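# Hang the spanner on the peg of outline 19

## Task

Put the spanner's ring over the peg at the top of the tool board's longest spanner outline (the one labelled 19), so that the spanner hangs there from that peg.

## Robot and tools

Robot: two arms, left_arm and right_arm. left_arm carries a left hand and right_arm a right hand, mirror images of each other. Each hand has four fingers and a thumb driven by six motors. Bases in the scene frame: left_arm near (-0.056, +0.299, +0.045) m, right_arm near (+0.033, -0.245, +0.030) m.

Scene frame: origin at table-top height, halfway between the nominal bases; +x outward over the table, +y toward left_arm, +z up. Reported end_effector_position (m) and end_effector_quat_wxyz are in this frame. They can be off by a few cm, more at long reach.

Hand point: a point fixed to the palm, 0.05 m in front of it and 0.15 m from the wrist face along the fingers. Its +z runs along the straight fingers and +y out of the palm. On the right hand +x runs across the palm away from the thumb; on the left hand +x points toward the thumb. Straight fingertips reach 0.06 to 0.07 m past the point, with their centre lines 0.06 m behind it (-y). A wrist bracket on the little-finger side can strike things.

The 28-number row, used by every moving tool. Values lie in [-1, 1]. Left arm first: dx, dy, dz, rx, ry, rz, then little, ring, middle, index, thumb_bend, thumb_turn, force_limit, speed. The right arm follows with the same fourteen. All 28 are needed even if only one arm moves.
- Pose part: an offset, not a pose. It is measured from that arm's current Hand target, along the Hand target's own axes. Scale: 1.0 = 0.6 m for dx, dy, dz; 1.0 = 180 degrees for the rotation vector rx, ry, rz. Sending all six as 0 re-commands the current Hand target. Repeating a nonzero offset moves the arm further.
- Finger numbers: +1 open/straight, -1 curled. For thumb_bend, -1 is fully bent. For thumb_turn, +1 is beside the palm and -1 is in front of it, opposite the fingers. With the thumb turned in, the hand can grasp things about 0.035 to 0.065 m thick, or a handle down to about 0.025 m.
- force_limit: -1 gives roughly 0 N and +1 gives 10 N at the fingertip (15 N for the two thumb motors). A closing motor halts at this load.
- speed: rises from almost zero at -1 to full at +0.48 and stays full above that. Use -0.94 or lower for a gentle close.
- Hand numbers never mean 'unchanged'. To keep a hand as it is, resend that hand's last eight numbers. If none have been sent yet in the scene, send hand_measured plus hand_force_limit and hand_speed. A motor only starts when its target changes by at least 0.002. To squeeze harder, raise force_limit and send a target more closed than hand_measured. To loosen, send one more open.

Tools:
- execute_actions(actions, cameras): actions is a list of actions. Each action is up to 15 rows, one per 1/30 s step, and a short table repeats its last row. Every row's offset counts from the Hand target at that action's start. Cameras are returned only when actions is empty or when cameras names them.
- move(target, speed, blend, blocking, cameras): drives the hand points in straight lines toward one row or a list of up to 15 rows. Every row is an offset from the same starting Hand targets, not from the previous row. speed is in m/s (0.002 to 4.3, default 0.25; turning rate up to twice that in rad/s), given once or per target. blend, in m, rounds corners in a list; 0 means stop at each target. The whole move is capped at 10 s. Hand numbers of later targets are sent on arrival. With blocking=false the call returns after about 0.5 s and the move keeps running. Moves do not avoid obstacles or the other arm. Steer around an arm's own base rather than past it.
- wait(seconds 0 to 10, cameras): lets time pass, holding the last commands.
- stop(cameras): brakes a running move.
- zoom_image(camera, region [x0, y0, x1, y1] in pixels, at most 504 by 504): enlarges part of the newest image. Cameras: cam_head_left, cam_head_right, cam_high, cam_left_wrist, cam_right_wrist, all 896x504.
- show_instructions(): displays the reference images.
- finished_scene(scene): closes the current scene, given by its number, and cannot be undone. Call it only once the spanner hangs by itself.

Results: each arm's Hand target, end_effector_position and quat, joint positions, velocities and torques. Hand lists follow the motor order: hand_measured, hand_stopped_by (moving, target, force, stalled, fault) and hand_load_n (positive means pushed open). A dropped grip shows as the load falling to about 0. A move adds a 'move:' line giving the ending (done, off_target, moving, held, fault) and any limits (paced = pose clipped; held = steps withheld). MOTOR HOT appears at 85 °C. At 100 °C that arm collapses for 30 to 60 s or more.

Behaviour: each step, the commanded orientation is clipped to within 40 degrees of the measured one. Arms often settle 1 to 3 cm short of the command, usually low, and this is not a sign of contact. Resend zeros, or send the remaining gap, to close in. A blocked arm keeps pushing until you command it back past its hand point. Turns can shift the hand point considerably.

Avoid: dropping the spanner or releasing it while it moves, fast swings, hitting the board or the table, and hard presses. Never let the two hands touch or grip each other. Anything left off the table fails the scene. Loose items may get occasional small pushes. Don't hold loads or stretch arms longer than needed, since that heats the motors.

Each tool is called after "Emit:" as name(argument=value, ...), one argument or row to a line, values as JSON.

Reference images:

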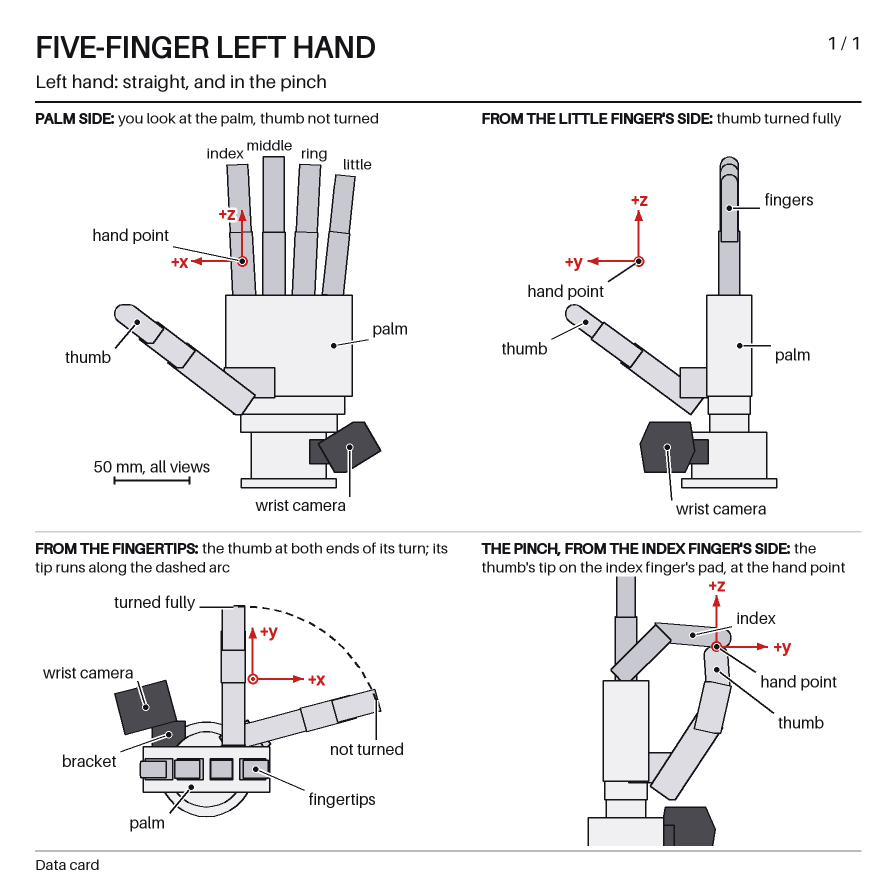

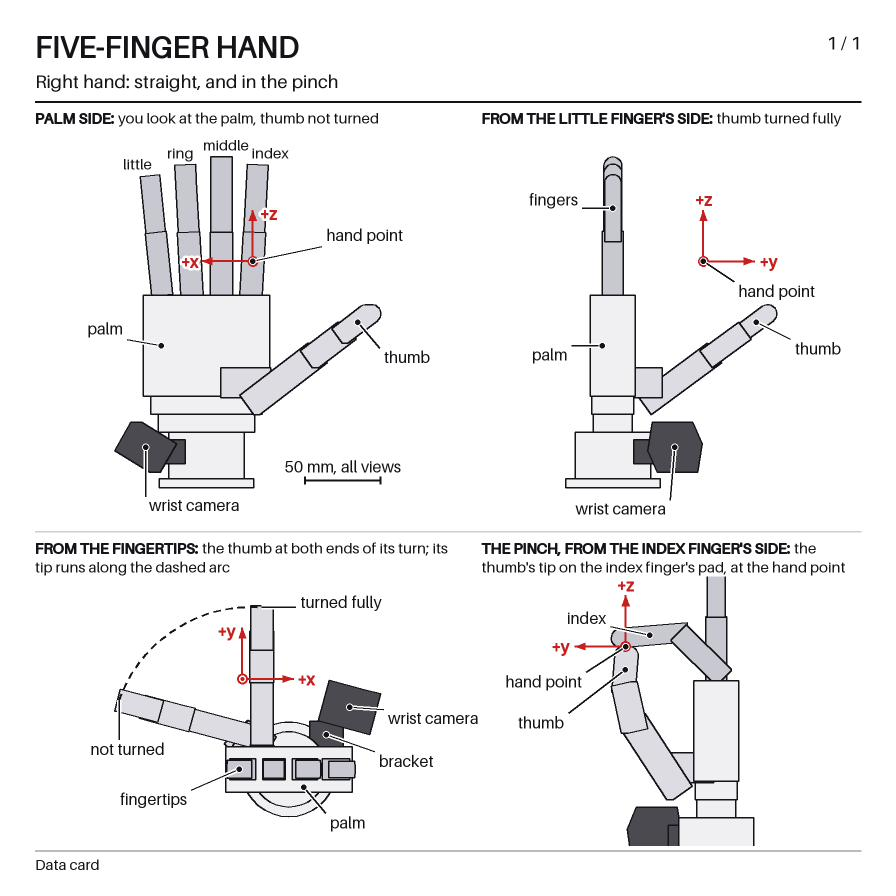

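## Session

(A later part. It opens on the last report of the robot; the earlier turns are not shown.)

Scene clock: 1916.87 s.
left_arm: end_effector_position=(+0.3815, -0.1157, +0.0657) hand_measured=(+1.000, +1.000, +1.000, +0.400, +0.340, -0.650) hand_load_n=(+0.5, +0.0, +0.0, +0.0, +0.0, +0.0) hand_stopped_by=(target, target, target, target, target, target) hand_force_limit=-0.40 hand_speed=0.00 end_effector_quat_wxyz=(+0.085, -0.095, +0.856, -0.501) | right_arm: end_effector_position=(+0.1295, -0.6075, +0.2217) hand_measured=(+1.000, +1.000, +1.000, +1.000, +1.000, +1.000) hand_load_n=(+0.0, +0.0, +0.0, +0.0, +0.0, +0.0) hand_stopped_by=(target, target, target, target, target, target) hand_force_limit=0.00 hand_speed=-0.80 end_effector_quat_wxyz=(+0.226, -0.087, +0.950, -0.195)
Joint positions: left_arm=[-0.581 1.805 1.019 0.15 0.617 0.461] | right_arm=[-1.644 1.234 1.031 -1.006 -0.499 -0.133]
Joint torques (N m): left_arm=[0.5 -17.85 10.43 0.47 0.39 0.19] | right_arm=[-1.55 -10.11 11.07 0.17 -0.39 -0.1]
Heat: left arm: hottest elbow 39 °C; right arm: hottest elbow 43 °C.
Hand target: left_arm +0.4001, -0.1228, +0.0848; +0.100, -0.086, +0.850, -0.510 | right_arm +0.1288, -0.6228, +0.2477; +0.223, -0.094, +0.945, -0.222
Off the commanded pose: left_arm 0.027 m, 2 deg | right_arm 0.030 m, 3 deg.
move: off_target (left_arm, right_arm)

Emit:
move(
  target=[0.0103,0.0397,0.0197,0,0,0,1,1,1,0.4,0.34,-0.65,-0.4,0,0,0,0,0,0,0,1,1,1,1,1,1,0,-0.8],
  speed=0.1,
  cameras=["cam_head_right","cam_left_wrist"],
)

Emit:
zoom_image(
  camera="cam_head_right",
  region=[555, 190, 615, 250],
)

Emit:
zoom_image(
  camera="cam_left_wrist",
  region=[300, 80, 600, 420],
)

Scene clock: 1921.50 s.
left_arm: end_effector_position=(+0.3855, -0.1182, +0.0592) hand_measured=(+1.000, +1.000, +1.000, +0.400, +0.340, -0.650) hand_load_n=(+0.0, +0.0, +0.0, +0.0, +0.0, +0.0) hand_stopped_by=(target, target, target, target, target, target) hand_force_limit=-0.40 hand_speed=0.00 end_effector_quat_wxyz=(+0.091, -0.092, +0.853, -0.505) | right_arm: end_effector_position=(+0.1295, -0.6075, +0.2217) hand_measured=(+1.000, +1.000, +1.000, +1.000, +1.000, +1.000) hand_load_n=(+0.0, +0.0, -0.5, +0.0, +0.0, +0.0) hand_stopped_by=(target, target, target, target, target, target) hand_force_limit=0.00 hand_speed=-0.80 end_effector_quat_wxyz=(+0.226, -0.087, +0.950, -0.195)
Joint positions: left_arm=[-0.581 1.826 1.019 0.187 0.617 0.461] | right_arm=[-1.644 1.234 1.031 -1.006 -0.499 -0.133]
Joint torques (N m): left_arm=[0.03 -15.56 8.53 1.91 0.24 0.16] | right_arm=[-1.67 -10.34 11.04 0.18 -0.39 -0.1]
Heat: left arm: hottest elbow 39 °C; right arm: hottest elbow 43 °C.
Hand target: left_arm +0.3961, -0.1233, +0.0578; +0.100, -0.086, +0.850, -0.510 | right_arm +0.1288, -0.6228, +0.2477; +0.223, -0.094, +0.945, -0.222
Off the commanded pose: left_arm 0.012 m, 1 deg | right_arm 0.030 m, 3 deg.
move: off_target (left_arm, right_arm)
camera_calibration:
cam_left_wrist: T_world_to_cam=[[-0.190342, -0.563462, 0.803916, -0.0338283], [-0.950857, 0.309523, -0.00818962, 0.406104], [-0.244216, -0.765968, -0.594687, 0.148168], [0, 0, 0, 1]] pos_world=[0.415892, -0.0312678, 0.118634]
Images, in order (width x height): cam_head_right 896x504, cam_left_wrist 896x504.

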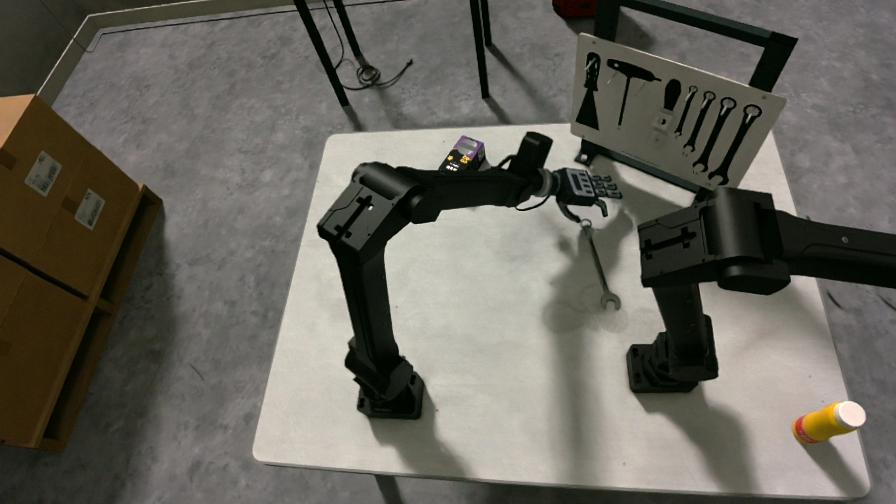

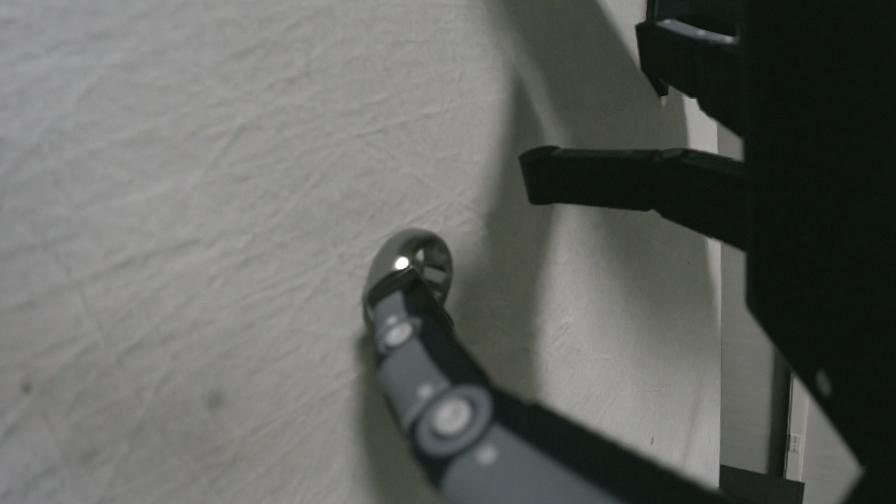

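Scaled by 8.400 from the camera's 896x504 image, which has a finer 1280x720 frame.

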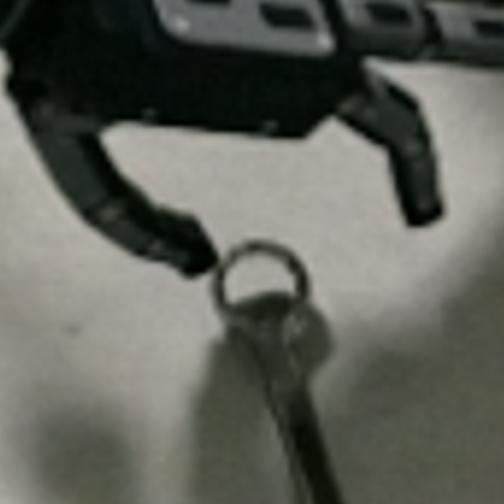

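Scaled by 1.482 from the camera's 896x504 image, which has a finer 1280x720 frame.

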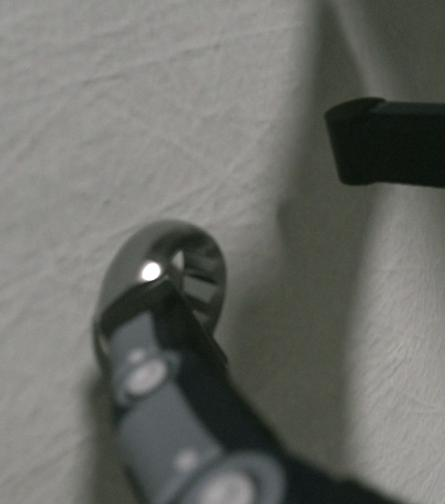

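Emit:
move(
  target=[0.0175,0.0296,0.0124,0,0,0,1,1,1,0.35,0.34,-0.65,-0.4,0,0,0,0,0,0,0,1,1,1,1,1,1,0,-0.8],
  speed=0.08,
  cameras=["cam_head_right","cam_left_wrist"],
)

Emit:
zoom_image(
  camera="cam_head_right",
  region=[555, 190, 615, 250],
)

Emit:
zoom_image(
  camera="cam_left_wrist",
  region=[300, 80, 600, 420],
)

Scene clock: 1925.90 s.
left_arm: end_effector_position=(+0.3914, -0.1211, +0.0503) hand_measured=(+1.000, +1.000, +1.000, +0.350, +0.340, -0.650) hand_load_n=(+0.0, +0.0, +0.0, +0.0, +0.0, +0.0) hand_stopped_by=(target, target, target, target, target, target) hand_force_limit=-0.40 hand_speed=0.00 end_effector_quat_wxyz=(+0.104, -0.088, +0.848, -0.512) | right_arm: end_effector_position=(+0.1295, -0.6075, +0.2217) hand_measured=(+1.000, +1.000, +1.000, +1.000, +1.000, +1.000) hand_load_n=(+0.0, +0.0, +0.0, +0.0, +0.0, +0.0) hand_stopped_by=(target, target, target, target, target, target) hand_force_limit=0.00 hand_speed=-0.80 end_effector_quat_wxyz=(+0.226, -0.087, +0.950, -0.195)
Joint positions: left_arm=[-0.582 1.852 1.013 0.252 0.608 0.461] | right_arm=[-1.644 1.234 1.031 -1.006 -0.499 -0.133]
Joint torques (N m): left_arm=[-0.73 -15.56 6.24 1.96 0.24 0.1] | right_arm=[-1.49 -10.29 11.1 0.17 -0.37 -0.09]
Heat: left arm: hottest elbow 39 °C; right arm: hottest elbow 43 °C.
Hand target: left_arm +0.3872, -0.1239, +0.0378; +0.101, -0.086, +0.850, -0.510 | right_arm +0.1288, -0.6228, +0.2477; +0.223, -0.094, +0.945, -0.222
Off the commanded pose: left_arm 0.013 m, 1 deg | right_arm 0.030 m, 3 deg.
move: off_target (left_arm, right_arm)
camera_calibration:
cam_left_wrist: T_world_to_cam=[[-0.210307, -0.554551, 0.805136, -0.018452], [-0.952033, 0.303408, -0.0397006, 0.413773], [-0.222268, -0.774866, -0.59176, 0.132266], [0, 0, 0, 1]] pos_world=[0.419443, -0.033286, 0.109553]
Images, in order (width x height): cam_head_right 896x504, cam_left_wrist 896x504.

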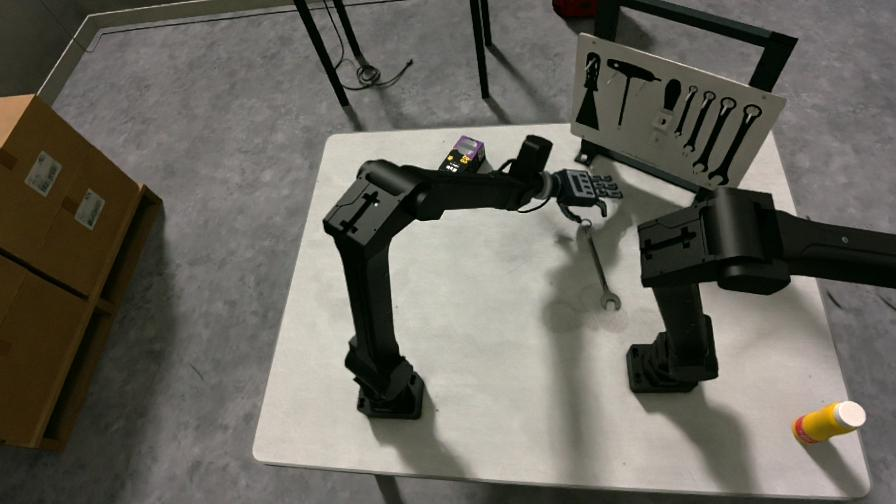

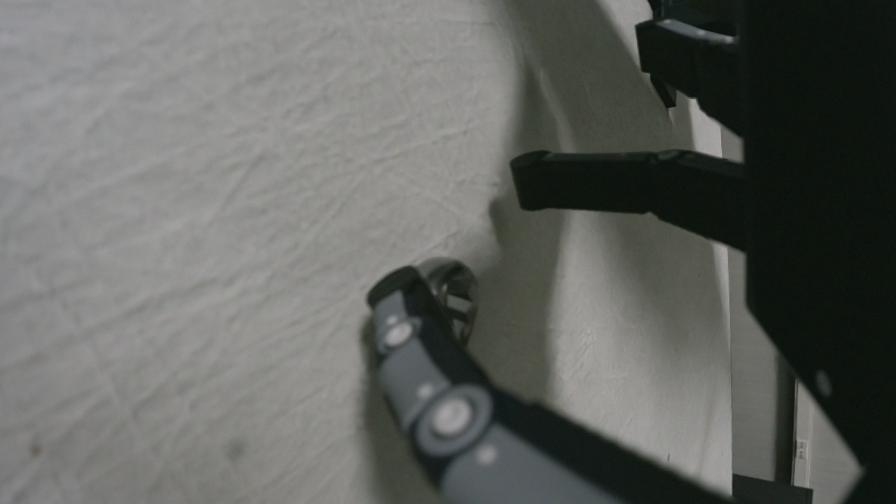

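Scaled by 8.400 from the camera's 896x504 image, which has a finer 1280x720 frame.

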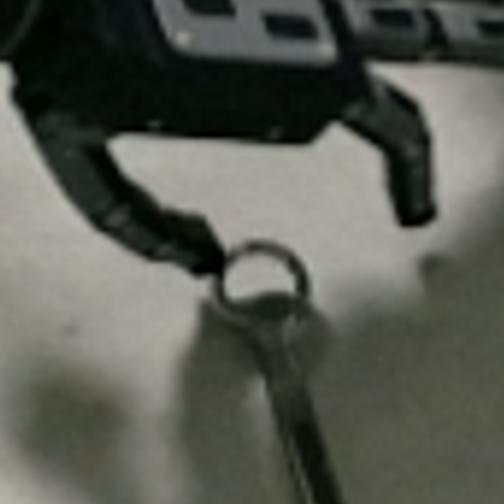

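Scaled by 1.482 from the camera's 896x504 image, which has a finer 1280x720 frame.

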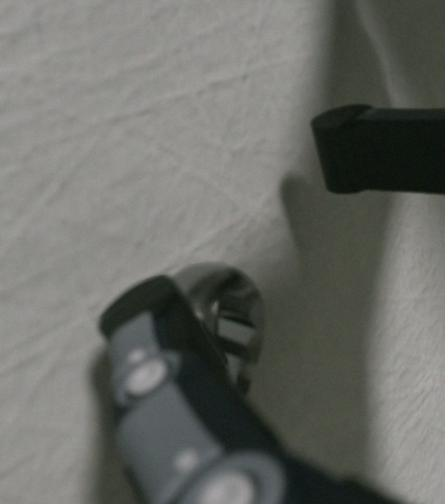

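Emit:
move(
  target=[0.0198,0.0159,-0.0016,0,0,0,1,1,1,0.35,0.34,-0.65,-0.4,0,0,0,0,0,0,0,1,1,1,1,1,1,0,-0.8],
  speed=0.08,
  cameras=["cam_head_right","cam_left_wrist"],
)

Emit:
zoom_image(
  camera="cam_head_right",
  region=[555, 190, 615, 250],
)

Emit:
zoom_image(
  camera="cam_left_wrist",
  region=[300, 80, 600, 420],
)

Scene clock: 1930.27 s.
left_arm: end_effector_position=(+0.3790, -0.1195, +0.0405) hand_measured=(+1.000, +1.000, +1.000, +0.350, +0.340, -0.650) hand_load_n=(+0.0, +0.0, +0.0, +0.0, +0.0, +0.0) hand_stopped_by=(target, target, target, target, target, target) hand_force_limit=-0.40 hand_speed=0.00 end_effector_quat_wxyz=(+0.105, -0.085, +0.849, -0.511) | right_arm: end_effector_position=(+0.1295, -0.6075, +0.2217) hand_measured=(+1.000, +1.000, +1.000, +1.000, +1.000, +1.000) hand_load_n=(+0.0, +0.0, +0.0, +0.0, +0.0, +0.0) hand_stopped_by=(target, target, target, target, target, target) hand_force_limit=0.00 hand_speed=-0.80 end_effector_quat_wxyz=(+0.226, -0.087, +0.950, -0.195)
Joint positions: left_arm=[-0.593 1.852 0.974 0.293 0.6 0.461] | right_arm=[-1.644 1.234 1.031 -1.006 -0.499 -0.133]
Joint torques (N m): left_arm=[-0.62 -15.27 5.94 1.99 0.23 0.04] | right_arm=[-1.44 -10.17 11.07 0.17 -0.38 -0.09]
Heat: left arm: hottest elbow 38 °C; right arm: hottest elbow 43 °C.
Hand target: left_arm +0.3751, -0.1216, +0.0288; +0.100, -0.087, +0.850, -0.510 | right_arm +0.1288, -0.6228, +0.2477; +0.223, -0.094, +0.945, -0.222
Off the commanded pose: left_arm 0.013 m, 1 deg | right_arm 0.030 m, 3 deg.
move: off_target (left_arm, right_arm)
camera_calibration:
cam_left_wrist: T_world_to_cam=[[-0.216562, -0.555395, 0.802893, -0.00984085], [-0.950471, 0.307758, -0.0434784, 0.40123], [-0.222949, -0.772542, -0.594535, 0.125644], [0, 0, 0, 1]] pos_world=[0.407239, -0.0318816, 0.100046]
Images, in order (width x height): cam_head_right 896x504, cam_left_wrist 896x504.

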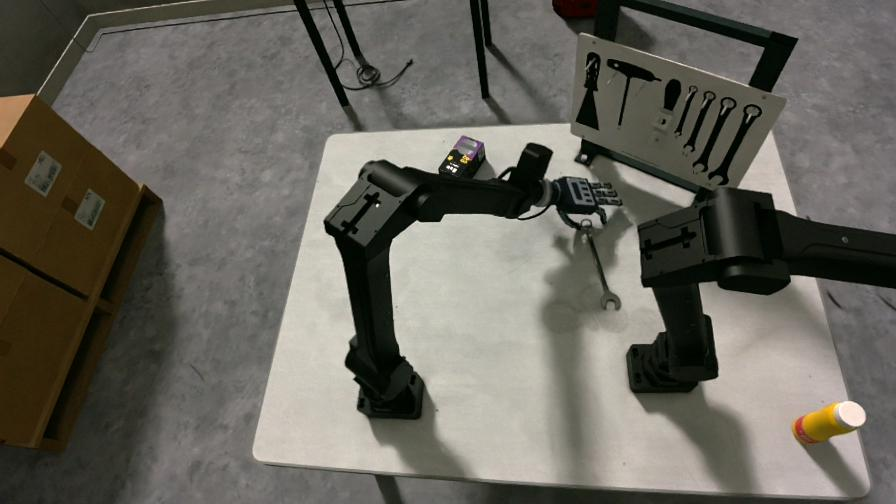

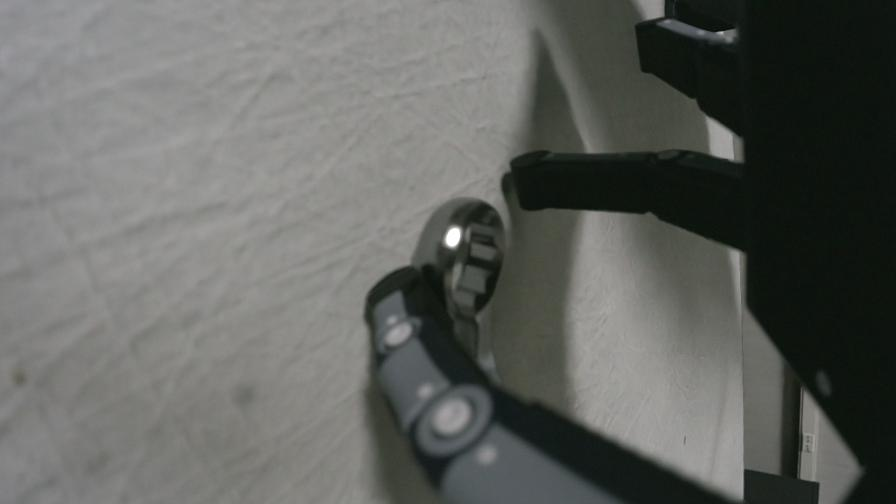

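Scaled by 8.400 from the camera's 896x504 image, which has a finer 1280x720 frame.

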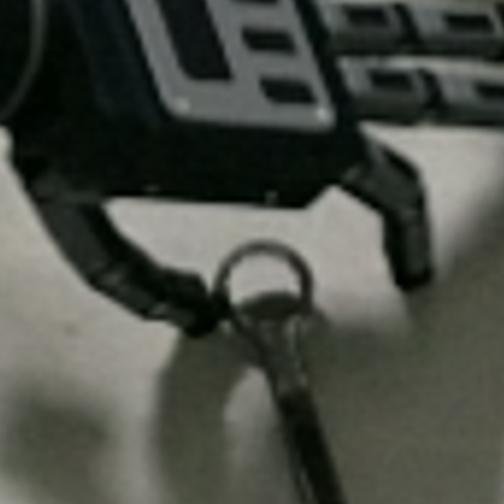

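Scaled by 1.482 from the camera's 896x504 image, which has a finer 1280x720 frame.

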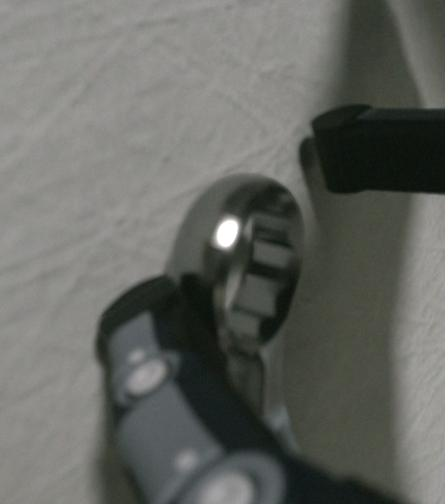

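Emit:
execute_actions(
  actions=[
    [[0,0,0,0,0,0,1,1,1,-0.3,0.34,-0.65,-0.45,-0.75,0,0,0,0,0,0,1,1,1,1,1,1,0,-0.8]],
    [[0,0,0,0,0,0,1,1,1,-0.3,0.34,-0.65,-0.45,-0.75,0,0,0,0,0,0,1,1,1,1,1,1,0,-0.8]],
    [[0,0,0,0,0,0,1,1,1,-0.3,0.34,-0.65,-0.45,-0.75,0,0,0,0,0,0,1,1,1,1,1,1,0,-0.8]],
  ],
  cameras=["cam_head_right","cam_left_wrist"],
)

Emit:
zoom_image(
  camera="cam_head_right",
  region=[555, 190, 615, 250],
)

Emit:
zoom_image(
  camera="cam_left_wrist",
  region=[300, 80, 600, 420],
)

Scene clock: 1936.90 s.
left_arm: end_effector_position=(+0.3792, -0.1194, +0.0405) hand_measured=(+1.000, +1.000, +1.000, +0.006, +0.340, -0.650) hand_load_n=(+0.0, -0.5, +0.0, +2.5, +2.0, +0.0) hand_stopped_by=(target, target, target, force, target, target) hand_force_limit=-0.45 hand_speed=-0.75 end_effector_quat_wxyz=(+0.105, -0.085, +0.849, -0.511) | right_arm: end_effector_position=(+0.1295, -0.6075, +0.2217) hand_measured=(+1.000, +1.000, +1.000, +1.000, +1.000, +1.000) hand_load_n=(+0.0, +0.0, +0.0, +0.0, +0.0, +0.0) hand_stopped_by=(target, target, target, target, target, target) hand_force_limit=0.00 hand_speed=-0.80 end_effector_quat_wxyz=(+0.226, -0.087, +0.950, -0.195)
Joint positions: left_arm=[-0.593 1.852 0.974 0.293 0.6 0.461] | right_arm=[-1.644 1.234 1.031 -1.006 -0.499 -0.133]
Joint torques (N m): left_arm=[-0.62 -15.33 6 1.99 0.27 0.04] | right_arm=[-1.67 -10.4 11.03 0.17 -0.38 -0.08]
Heat: left arm: hottest elbow 38 °C; right arm: hottest elbow 43 °C.
Hand target: left_arm +0.3751, -0.1216, +0.0289; +0.100, -0.086, +0.850, -0.510 | right_arm +0.1288, -0.6228, +0.2477; +0.223, -0.094, +0.945, -0.222
Off the commanded pose: left_arm 0.012 m, 1 deg | right_arm 0.030 m, 3 deg.
Step readings (end_effector_position of left_arm | right_arm):
0: (+0.3790, -0.1195, +0.0405) | (+0.1295, -0.6075, +0.2217)
1: (+0.3790, -0.1195, +0.0405) | (+0.1295, -0.6075, +0.2217)
2: (+0.3790, -0.1195, +0.0405) | (+0.1295, -0.6075, +0.2217)
4: (+0.3790, -0.1195, +0.0405) | (+0.1295, -0.6075, +0.2217)
8: (+0.3790, -0.1195, +0.0405) | (+0.1295, -0.6075, +0.2217)
15: (+0.3790, -0.1195, +0.0405) | (+0.1295, -0.6075, +0.2217)
16: (+0.3791, -0.1195, +0.0405) | (+0.1295, -0.6075, +0.2217)
17: (+0.3792, -0.1194, +0.0405) | (+0.1295, -0.6075, +0.2217)
19: (+0.3792, -0.1194, +0.0405) | (+0.1295, -0.6075, +0.2217)
23: (+0.3792, -0.1194, +0.0405) | (+0.1295, -0.6075, +0.2217)
30: (+0.3792, -0.1194, +0.0405) | (+0.1295, -0.6075, +0.2217)
31: (+0.3792, -0.1194, +0.0405) | (+0.1295, -0.6075, +0.2217)
32: (+0.3792, -0.1194, +0.0405) | (+0.1295, -0.6075, +0.2217)
34: (+0.3792, -0.1194, +0.0405) | (+0.1295, -0.6075, +0.2217)
38: (+0.3792, -0.1194, +0.0405) | (+0.1295, -0.6075, +0.2217)
45: (+0.3792, -0.1194, +0.0405) | (+0.1295, -0.6075, +0.2217)
camera_calibration:
cam_left_wrist: T_world_to_cam=[[-0.21638, -0.555832, 0.80264, -0.00982504], [-0.950673, 0.307113, -0.0436097, 0.401371], [-0.222262, -0.772484, -0.594868, 0.125499], [0, 0, 0, 1]] pos_world=[0.40734, -0.0317814, 0.100045]
Images, in order (width x height): cam_head_right 896x504, cam_left_wrist 896x504.

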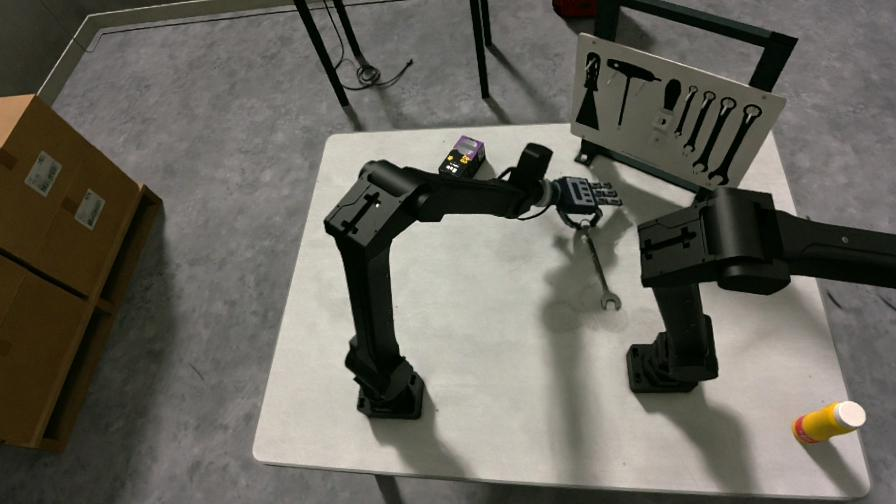

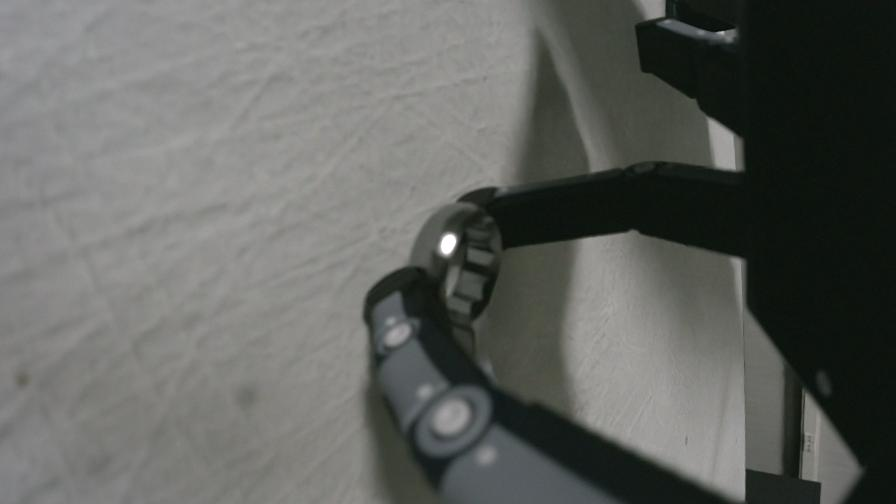

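Scaled by 8.400 from the camera's 896x504 image, which has a finer 1280x720 frame.

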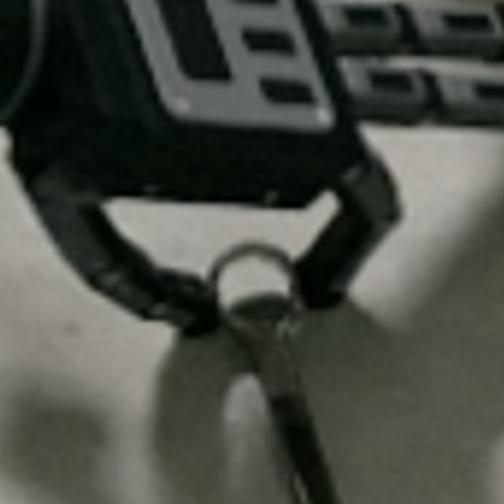

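Scaled by 1.482 from the camera's 896x504 image, which has a finer 1280x720 frame.

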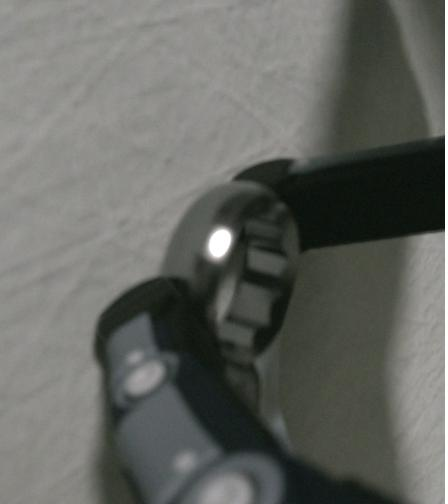

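Emit:
move(
  target=[-0.0085,-0.0879,-0.0470,0,0,0,1,1,1,-0.3,0.34,-0.65,-0.45,-0.75,0,0,0,0,0,0,1,1,1,1,1,1,0,-0.8],
  speed=0.04,
  cameras=["cam_head_right","cam_left_wrist"],
)

Emit:
zoom_image(
  camera="cam_head_right",
  region=[555, 190, 635, 270],
)

Emit:
zoom_image(
  camera="cam_left_wrist",
  region=[300, 80, 600, 420],
)

Scene clock: 1941.83 s.
left_arm: end_effector_position=(+0.3681, -0.1121, +0.0654) hand_measured=(+1.000, +1.000, +1.000, +0.006, +0.340, -0.650) hand_load_n=(+0.0, +0.0, +0.0, +3.0, +3.5, +0.5) hand_stopped_by=(target, target, target, force, target, target) hand_force_limit=-0.45 hand_speed=-0.75 end_effector_quat_wxyz=(+0.091, -0.093, +0.857, -0.499) | right_arm: end_effector_position=(+0.1295, -0.6075, +0.2217) hand_measured=(+1.000, +1.000, +1.000, +1.000, +1.000, +1.000) hand_load_n=(+0.0, +0.0, -0.5, +0.0, +0.0, +0.0) hand_stopped_by=(target, target, target, target, target, target) hand_force_limit=0.00 hand_speed=-0.80 end_effector_quat_wxyz=(+0.226, -0.087, +0.950, -0.195)
Joint positions: left_arm=[-0.593 1.776 0.974 0.173 0.599 0.461] | right_arm=[-1.644 1.234 1.031 -1.006 -0.499 -0.133]
Joint torques (N m): left_arm=[-0.5 -19.08 8.73 0.59 0.33 0.04] | right_arm=[-1.49 -10.23 11.03 0.23 -0.38 -0.1]
Heat: left arm: hottest elbow 38 °C; right arm: hottest elbow 43 °C.
Hand target: left_arm +0.3750, -0.1209, +0.0889; +0.100, -0.086, +0.850, -0.510 | right_arm +0.1288, -0.6228, +0.2477; +0.223, -0.094, +0.945, -0.222
Off the commanded pose: left_arm 0.026 m, 2 deg | right_arm 0.030 m, 3 deg.
move: off_target (left_arm, right_arm)
camera_calibration:
cam_left_wrist: T_world_to_cam=[[-0.187172, -0.57509, 0.796391, -0.0406451], [-0.951586, 0.307378, -0.00168335, 0.387265], [-0.243825, -0.75815, -0.60478, 0.153743], [0, 0, 0, 1]] pos_world=[0.398395, -0.0258509, 0.126002]
Images, in order (width x height): cam_head_right 896x504, cam_left_wrist 896x504.

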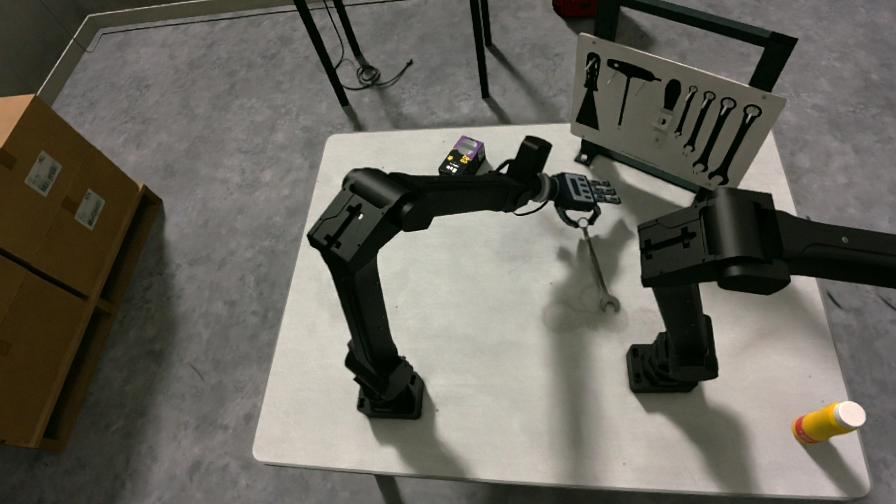

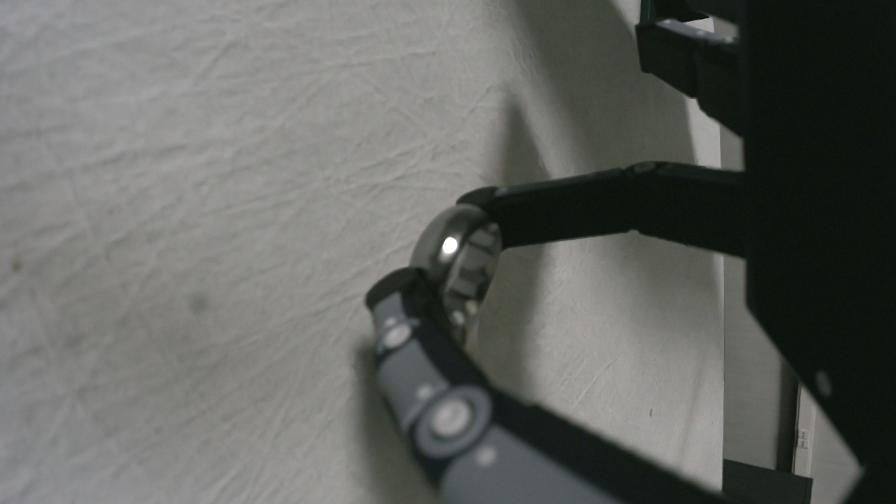

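Scaled by 6.300 from the camera's 896x504 image, which has a finer 1280x720 frame.

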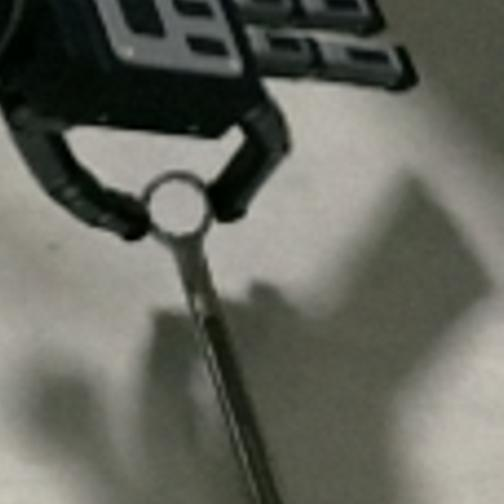

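Scaled by 1.482 from the camera's 896x504 image, which has a finer 1280x720 frame.

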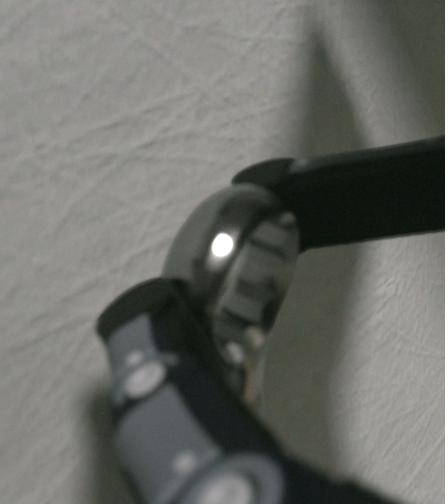

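Emit:
execute_actions(
  actions=[
    [[0,0,0,0,0,0,1,1,1,-0.31,0.34,-0.65,-0.12,-0.92,0,0,0,0,0,0,1,1,1,1,1,1,0,-0.8]],
  ],
  cameras=["cam_left_wrist"],
)

Scene clock: 1945.03 s.
left_arm: end_effector_position=(+0.3680, -0.1120, +0.0653) hand_measured=(+1.000, +1.000, +1.000, -0.014, +0.342, -0.650) hand_load_n=(+0.0, +0.0, +0.0, +4.5, +4.5, +0.5) hand_stopped_by=(target, target, target, force, target, target) hand_force_limit=-0.12 hand_speed=-0.92 end_effector_quat_wxyz=(+0.091, -0.093, +0.857, -0.499) | right_arm: end_effector_position=(+0.1295, -0.6075, +0.2217) hand_measured=(+1.000, +1.000, +1.000, +1.000, +1.000, +1.000) hand_load_n=(+0.0, +0.0, +0.0, +0.0, +0.0, +0.0) hand_stopped_by=(target, target, target, target, target, target) hand_force_limit=0.00 hand_speed=-0.80 end_effector_quat_wxyz=(+0.226, -0.087, +0.950, -0.195)
Joint positions: left_arm=[-0.593 1.776 0.974 0.173 0.599 0.461] | right_arm=[-1.644 1.234 1.031 -1.006 -0.499 -0.133]
Joint torques (N m): left_arm=[-0.5 -19.02 8.72 0.55 0.33 0.04] | right_arm=[-1.61 -10.29 11 0.17 -0.37 -0.1]
Heat: left arm: hottest elbow 38 °C; right arm: hottest elbow 43 °C.
Hand target: left_arm +0.3750, -0.1209, +0.0889; +0.100, -0.086, +0.850, -0.510 | right_arm +0.1288, -0.6228, +0.2477; +0.223, -0.094, +0.945, -0.222
Off the commanded pose: left_arm 0.026 m, 2 deg | right_arm 0.030 m, 3 deg.
Step readings (end_effector_position of left_arm | right_arm):
0: (+0.3680, -0.1120, +0.0653) | (+0.1295, -0.6075, +0.2217)
1: (+0.3680, -0.1120, +0.0653) | (+0.1295, -0.6075, +0.2217)
2: (+0.3680, -0.1120, +0.0653) | (+0.1295, -0.6075, +0.2217)
4: (+0.3680, -0.1120, +0.0653) | (+0.1295, -0.6075, +0.2217)
8: (+0.3680, -0.1120, +0.0653) | (+0.1295, -0.6075, +0.2217)
15: (+0.3680, -0.1120, +0.0653) | (+0.1295, -0.6075, +0.2217)
camera_calibration:
cam_left_wrist: T_world_to_cam=[[-0.186969, -0.575239, 0.796331, -0.0406609], [-0.951577, 0.307408, -0.00135914, 0.387125], [-0.244017, -0.758024, -0.60486, 0.153748], [0, 0, 0, 1]] pos_world=[0.398294, -0.0258506, 0.125902]
Images, in order (width x height): cam_left_wrist 896x504.

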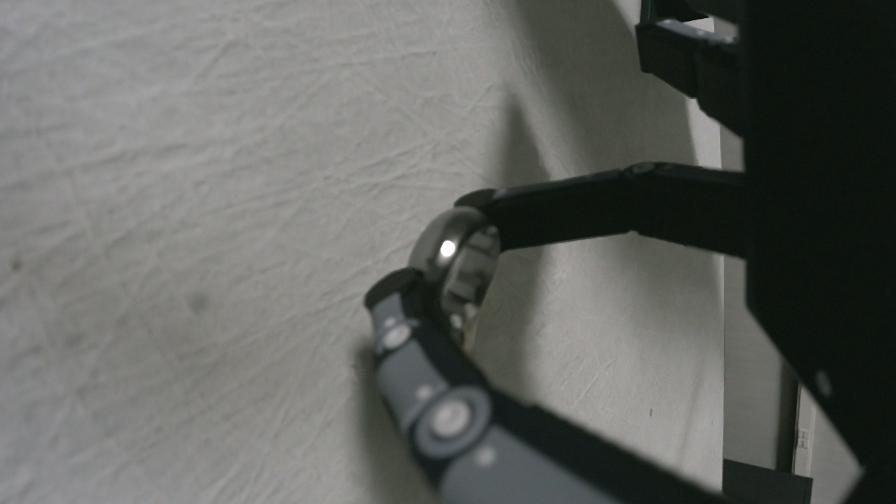

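Emit:
move(
  target=[
    [0.0177,-0.0660,-0.0428,0,-0.0519,0.0981,1,1,1,-0.31,0.34,-0.65,-0.12,-0.92,0,0,0,0,0,0,1,1,1,1,1,1,0,-0.8],
    [0.0328,-0.1607,-0.0990,0,-0.1038,0.1962,1,1,1,-0.31,0.34,-0.65,-0.12,-0.92,0,0,0,0,0,0,1,1,1,1,1,1,0,-0.8],
  ],
  speed=0.06,
  blend=0.02,
  cameras=["cam_head_right","cam_left_wrist"],
)

Emit:
zoom_image(
  camera="cam_head_right",
  region=[540, 160, 640, 320],
)

Emit:
zoom_image(
  camera="cam_left_wrist",
  region=[300, 80, 600, 420],
)

Scene clock: 1985.47 s.
left_arm: end_effector_position=(+0.3467, -0.1178, +0.1877) hand_measured=(+1.000, +1.000, +1.000, -0.014, +0.340, -0.650) hand_load_n=(+0.0, +0.0, +0.0, +0.0, +0.0, +0.0) hand_stopped_by=(target, target, target, force, target, target) hand_force_limit=-0.12 hand_speed=-0.92 end_effector_quat_wxyz=(+0.372, +0.087, +0.820, -0.427) | right_arm: end_effector_position=(+0.1295, -0.6075, +0.2217) hand_measured=(+1.000, +1.000, +1.000, +1.000, +1.000, +1.000) hand_load_n=(+0.0, +0.0, +0.0, +0.0, +0.0, +0.0) hand_stopped_by=(target, target, target, target, target, target) hand_force_limit=0.00 hand_speed=-0.80 end_effector_quat_wxyz=(+0.226, -0.087, +0.950, -0.195)
Joint positions: left_arm=[-0.808 1.43 0.828 0.23 0.153 0.881] | right_arm=[-1.644 1.234 1.031 -1.006 -0.499 -0.133]
Joint torques (N m): left_arm=[-0.67 -14.1 7.72 2.3 -0.01 0.22] | right_arm=[-1.55 -10.29 11.06 0.2 -0.37 -0.1]
Heat: left arm: hottest elbow 38 °C; right arm: hottest elbow 43 °C.
Hand target: left_arm +0.3449, -0.1202, +0.1999; +0.384, +0.094, +0.809, -0.435 | right_arm +0.1288, -0.6228, +0.2477; +0.223, -0.094, +0.945, -0.222
Off the commanded pose: left_arm 0.013 m, 2 deg | right_arm 0.030 m, 3 deg.
move: off_target (left_arm, right_arm)
camera_calibration:
cam_left_wrist: T_world_to_cam=[[-0.610035, -0.680891, 0.405272, 0.0622635], [-0.761863, 0.363455, -0.536158, 0.4101], [0.217767, -0.635837, -0.740466, 0.0979389], [0, 0, 0, 1]] pos_world=[0.329095, -0.0443853, 0.267165]
Images, in order (width x height): cam_head_right 896x504, cam_left_wrist 896x504.

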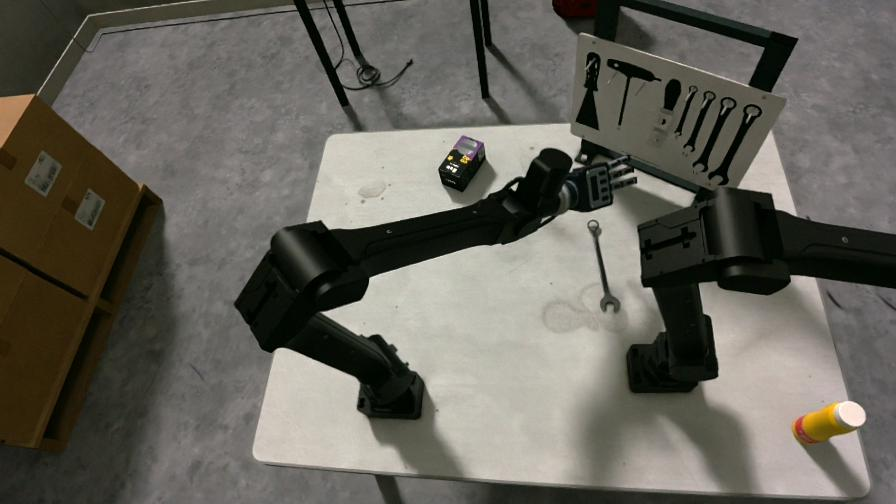

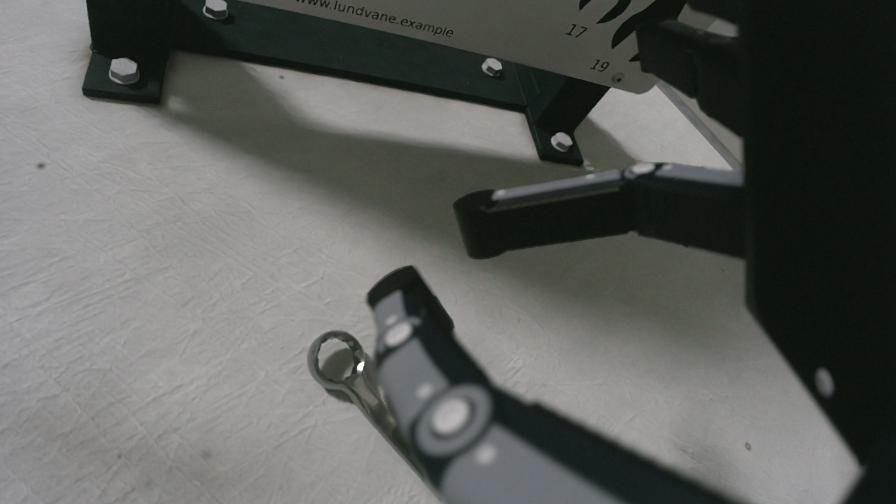

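Scaled by 3.150 from the camera's 896x504 image, which has a finer 1280x720 frame.

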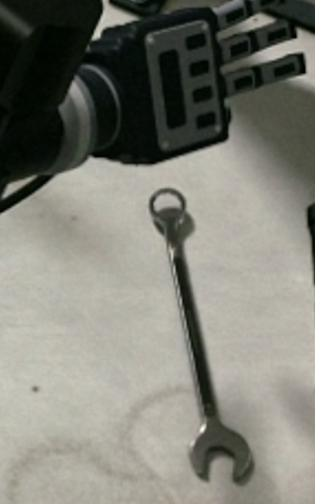

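Scaled by 1.482 from the camera's 896x504 image, which has a finer 1280x720 frame.

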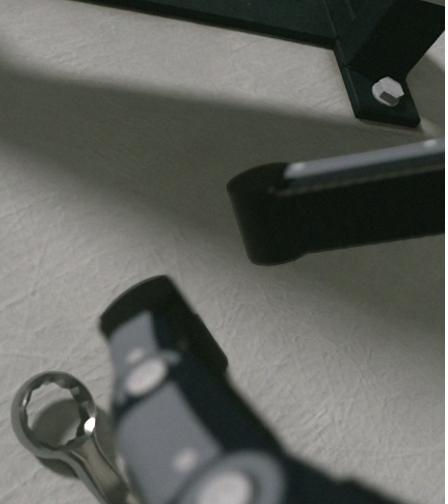

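Emit:
move(
  target=[0.0768,0.1195,0.1138,0,0.1040,-0.1957,1,1,1,0.35,0.34,-0.65,-0.4,0,0,0,0,0,0,0,1,1,1,1,1,1,0,-0.8],
  speed=0.15,
  cameras=["cam_head_right"],
)

Emit:
zoom_image(
  camera="cam_head_right",
  region=[560, 190, 620, 250],
)

Scene clock: 2006.30 s.
left_arm: end_effector_position=(+0.3681, -0.1291, +0.0904) hand_measured=(+1.000, +1.000, +1.000, +0.350, +0.340, -0.650) hand_load_n=(+0.0, +0.0, +0.0, +0.0, +0.0, +0.0) hand_stopped_by=(target, target, target, target, target, target) hand_force_limit=-0.40 hand_speed=0.00 end_effector_quat_wxyz=(+0.097, -0.083, +0.854, -0.504) | right_arm: end_effector_position=(+0.1295, -0.6075, +0.2217) hand_measured=(+1.000, +1.000, +1.000, +1.000, +1.000, +1.000) hand_load_n=(+0.0, +0.0, +0.0, +0.0, +0.0, +0.0) hand_stopped_by=(target, target, target, target, target, target) hand_force_limit=0.00 hand_speed=-0.80 end_effector_quat_wxyz=(+0.226, -0.087, +0.950, -0.195)
Joint positions: left_arm=[-0.621 1.745 1.009 0.134 0.583 0.455] | right_arm=[-1.644 1.234 1.031 -1.006 -0.499 -0.133]
Joint torques (N m): left_arm=[0.21 -15.09 11.28 0.55 0.37 0.01] | right_arm=[-1.9 -10.4 11 0.16 -0.38 -0.09]
Heat: left arm: hottest elbow 38 °C; right arm: hottest elbow 43 °C.
Hand target: left_arm +0.3850, -0.1383, +0.0999; +0.101, -0.086, +0.850, -0.510 | right_arm +0.1288, -0.6228, +0.2477; +0.223, -0.094, +0.945, -0.222
Off the commanded pose: left_arm 0.022 m, 1 deg | right_arm 0.030 m, 3 deg.
move: off_target (left_arm, right_arm)
Images, in order (width x height): cam_head_right 896x504.

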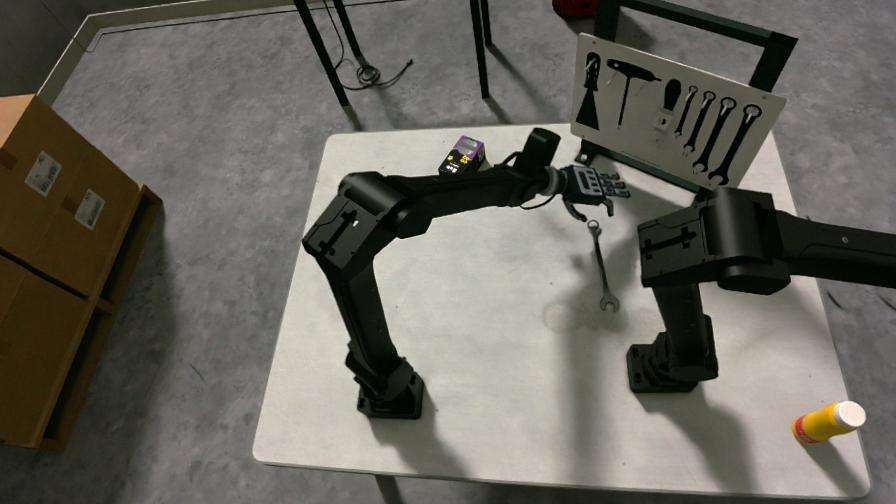

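Scaled by 8.400 from the camera's 896x504 image, which has a finer 1280x720 frame.

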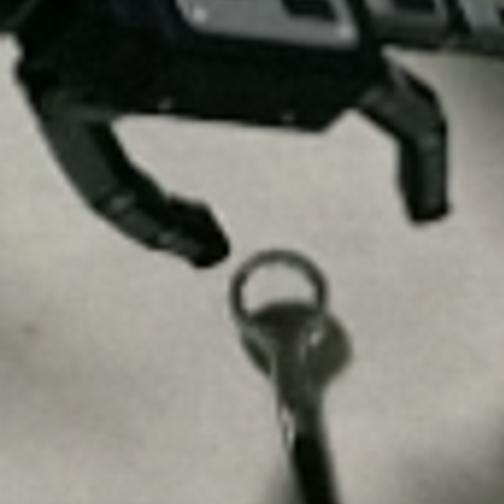

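Emit:
move(
  target=[-0.0072,0.0630,0.0328,0,0,0,1,1,1,0.35,0.34,-0.65,-0.4,0,0,0,0,0,0,0,1,1,1,1,1,1,0,-0.8],
  speed=0.12,
  cameras=["cam_head_right"],
)

Emit:
zoom_image(
  camera="cam_head_right",
  region=[560, 190, 620, 250],
)

Scene clock: 2013.57 s.
left_arm: end_effector_position=(+0.3716, -0.1264, +0.0458) hand_measured=(+1.000, +1.000, +1.000, +0.350, +0.340, -0.650) hand_load_n=(+0.0, +0.0, +0.0, +0.0, +0.0, +0.0) hand_stopped_by=(target, target, target, target, target, target) hand_force_limit=-0.40 hand_speed=0.00 end_effector_quat_wxyz=(+0.084, -0.091, +0.859, -0.496) | right_arm: end_effector_position=(+0.1295, -0.6075, +0.2217) hand_measured=(+1.000, +1.000, +1.000, +1.000, +1.000, +1.000) hand_load_n=(+0.5, +0.0, +0.0, +0.0, +0.0, +0.0) hand_stopped_by=(target, target, target, target, target, target) hand_force_limit=0.00 hand_speed=-0.80 end_effector_quat_wxyz=(+0.226, -0.087, +0.950, -0.195)
Joint positions: left_arm=[-0.611 1.84 1.009 0.194 0.593 0.454] | right_arm=[-1.644 1.234 1.031 -1.006 -0.499 -0.133]
Joint torques (N m): left_arm=[0.56 -15.85 9.83 1.95 0.38 0.1] | right_arm=[-1.55 -10.29 11.03 0.14 -0.38 -0.09]
Heat: left arm: hottest elbow 39 °C; right arm: hottest elbow 43 °C.
Hand target: left_arm +0.3926, -0.1364, +0.0579; +0.101, -0.086, +0.850, -0.510 | right_arm +0.1288, -0.6228, +0.2477; +0.223, -0.094, +0.945, -0.222
Off the commanded pose: left_arm 0.026 m, 3 deg | right_arm 0.030 m, 3 deg.
move: off_target (left_arm, right_arm)
Images, in order (width x height): cam_head_right 896x504.

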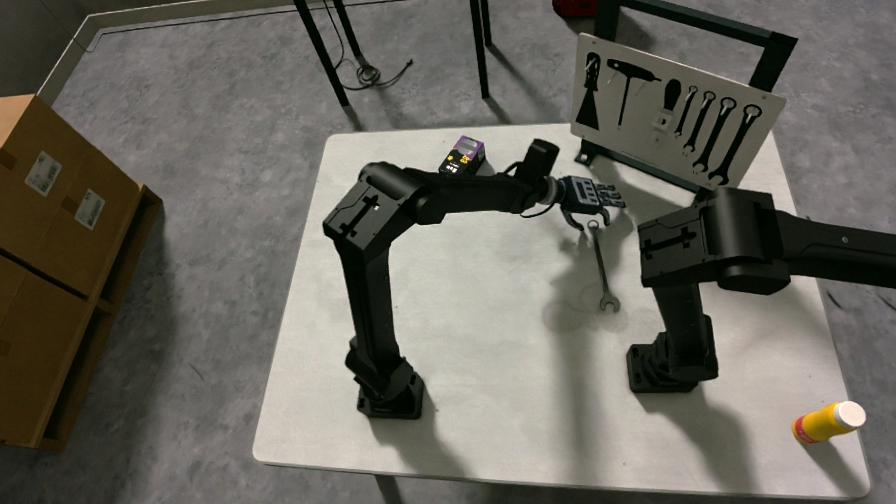

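Scaled by 8.400 from the camera's 896x504 image, which has a finer 1280x720 frame.

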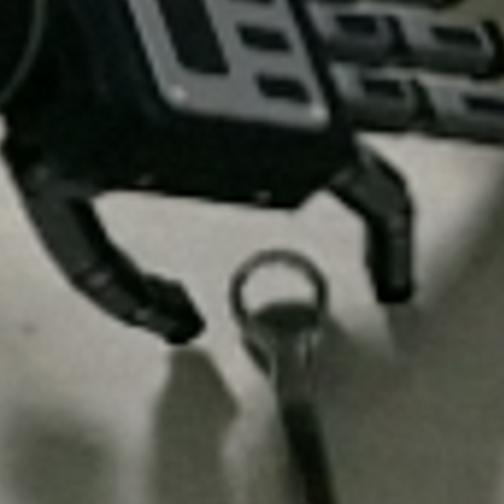

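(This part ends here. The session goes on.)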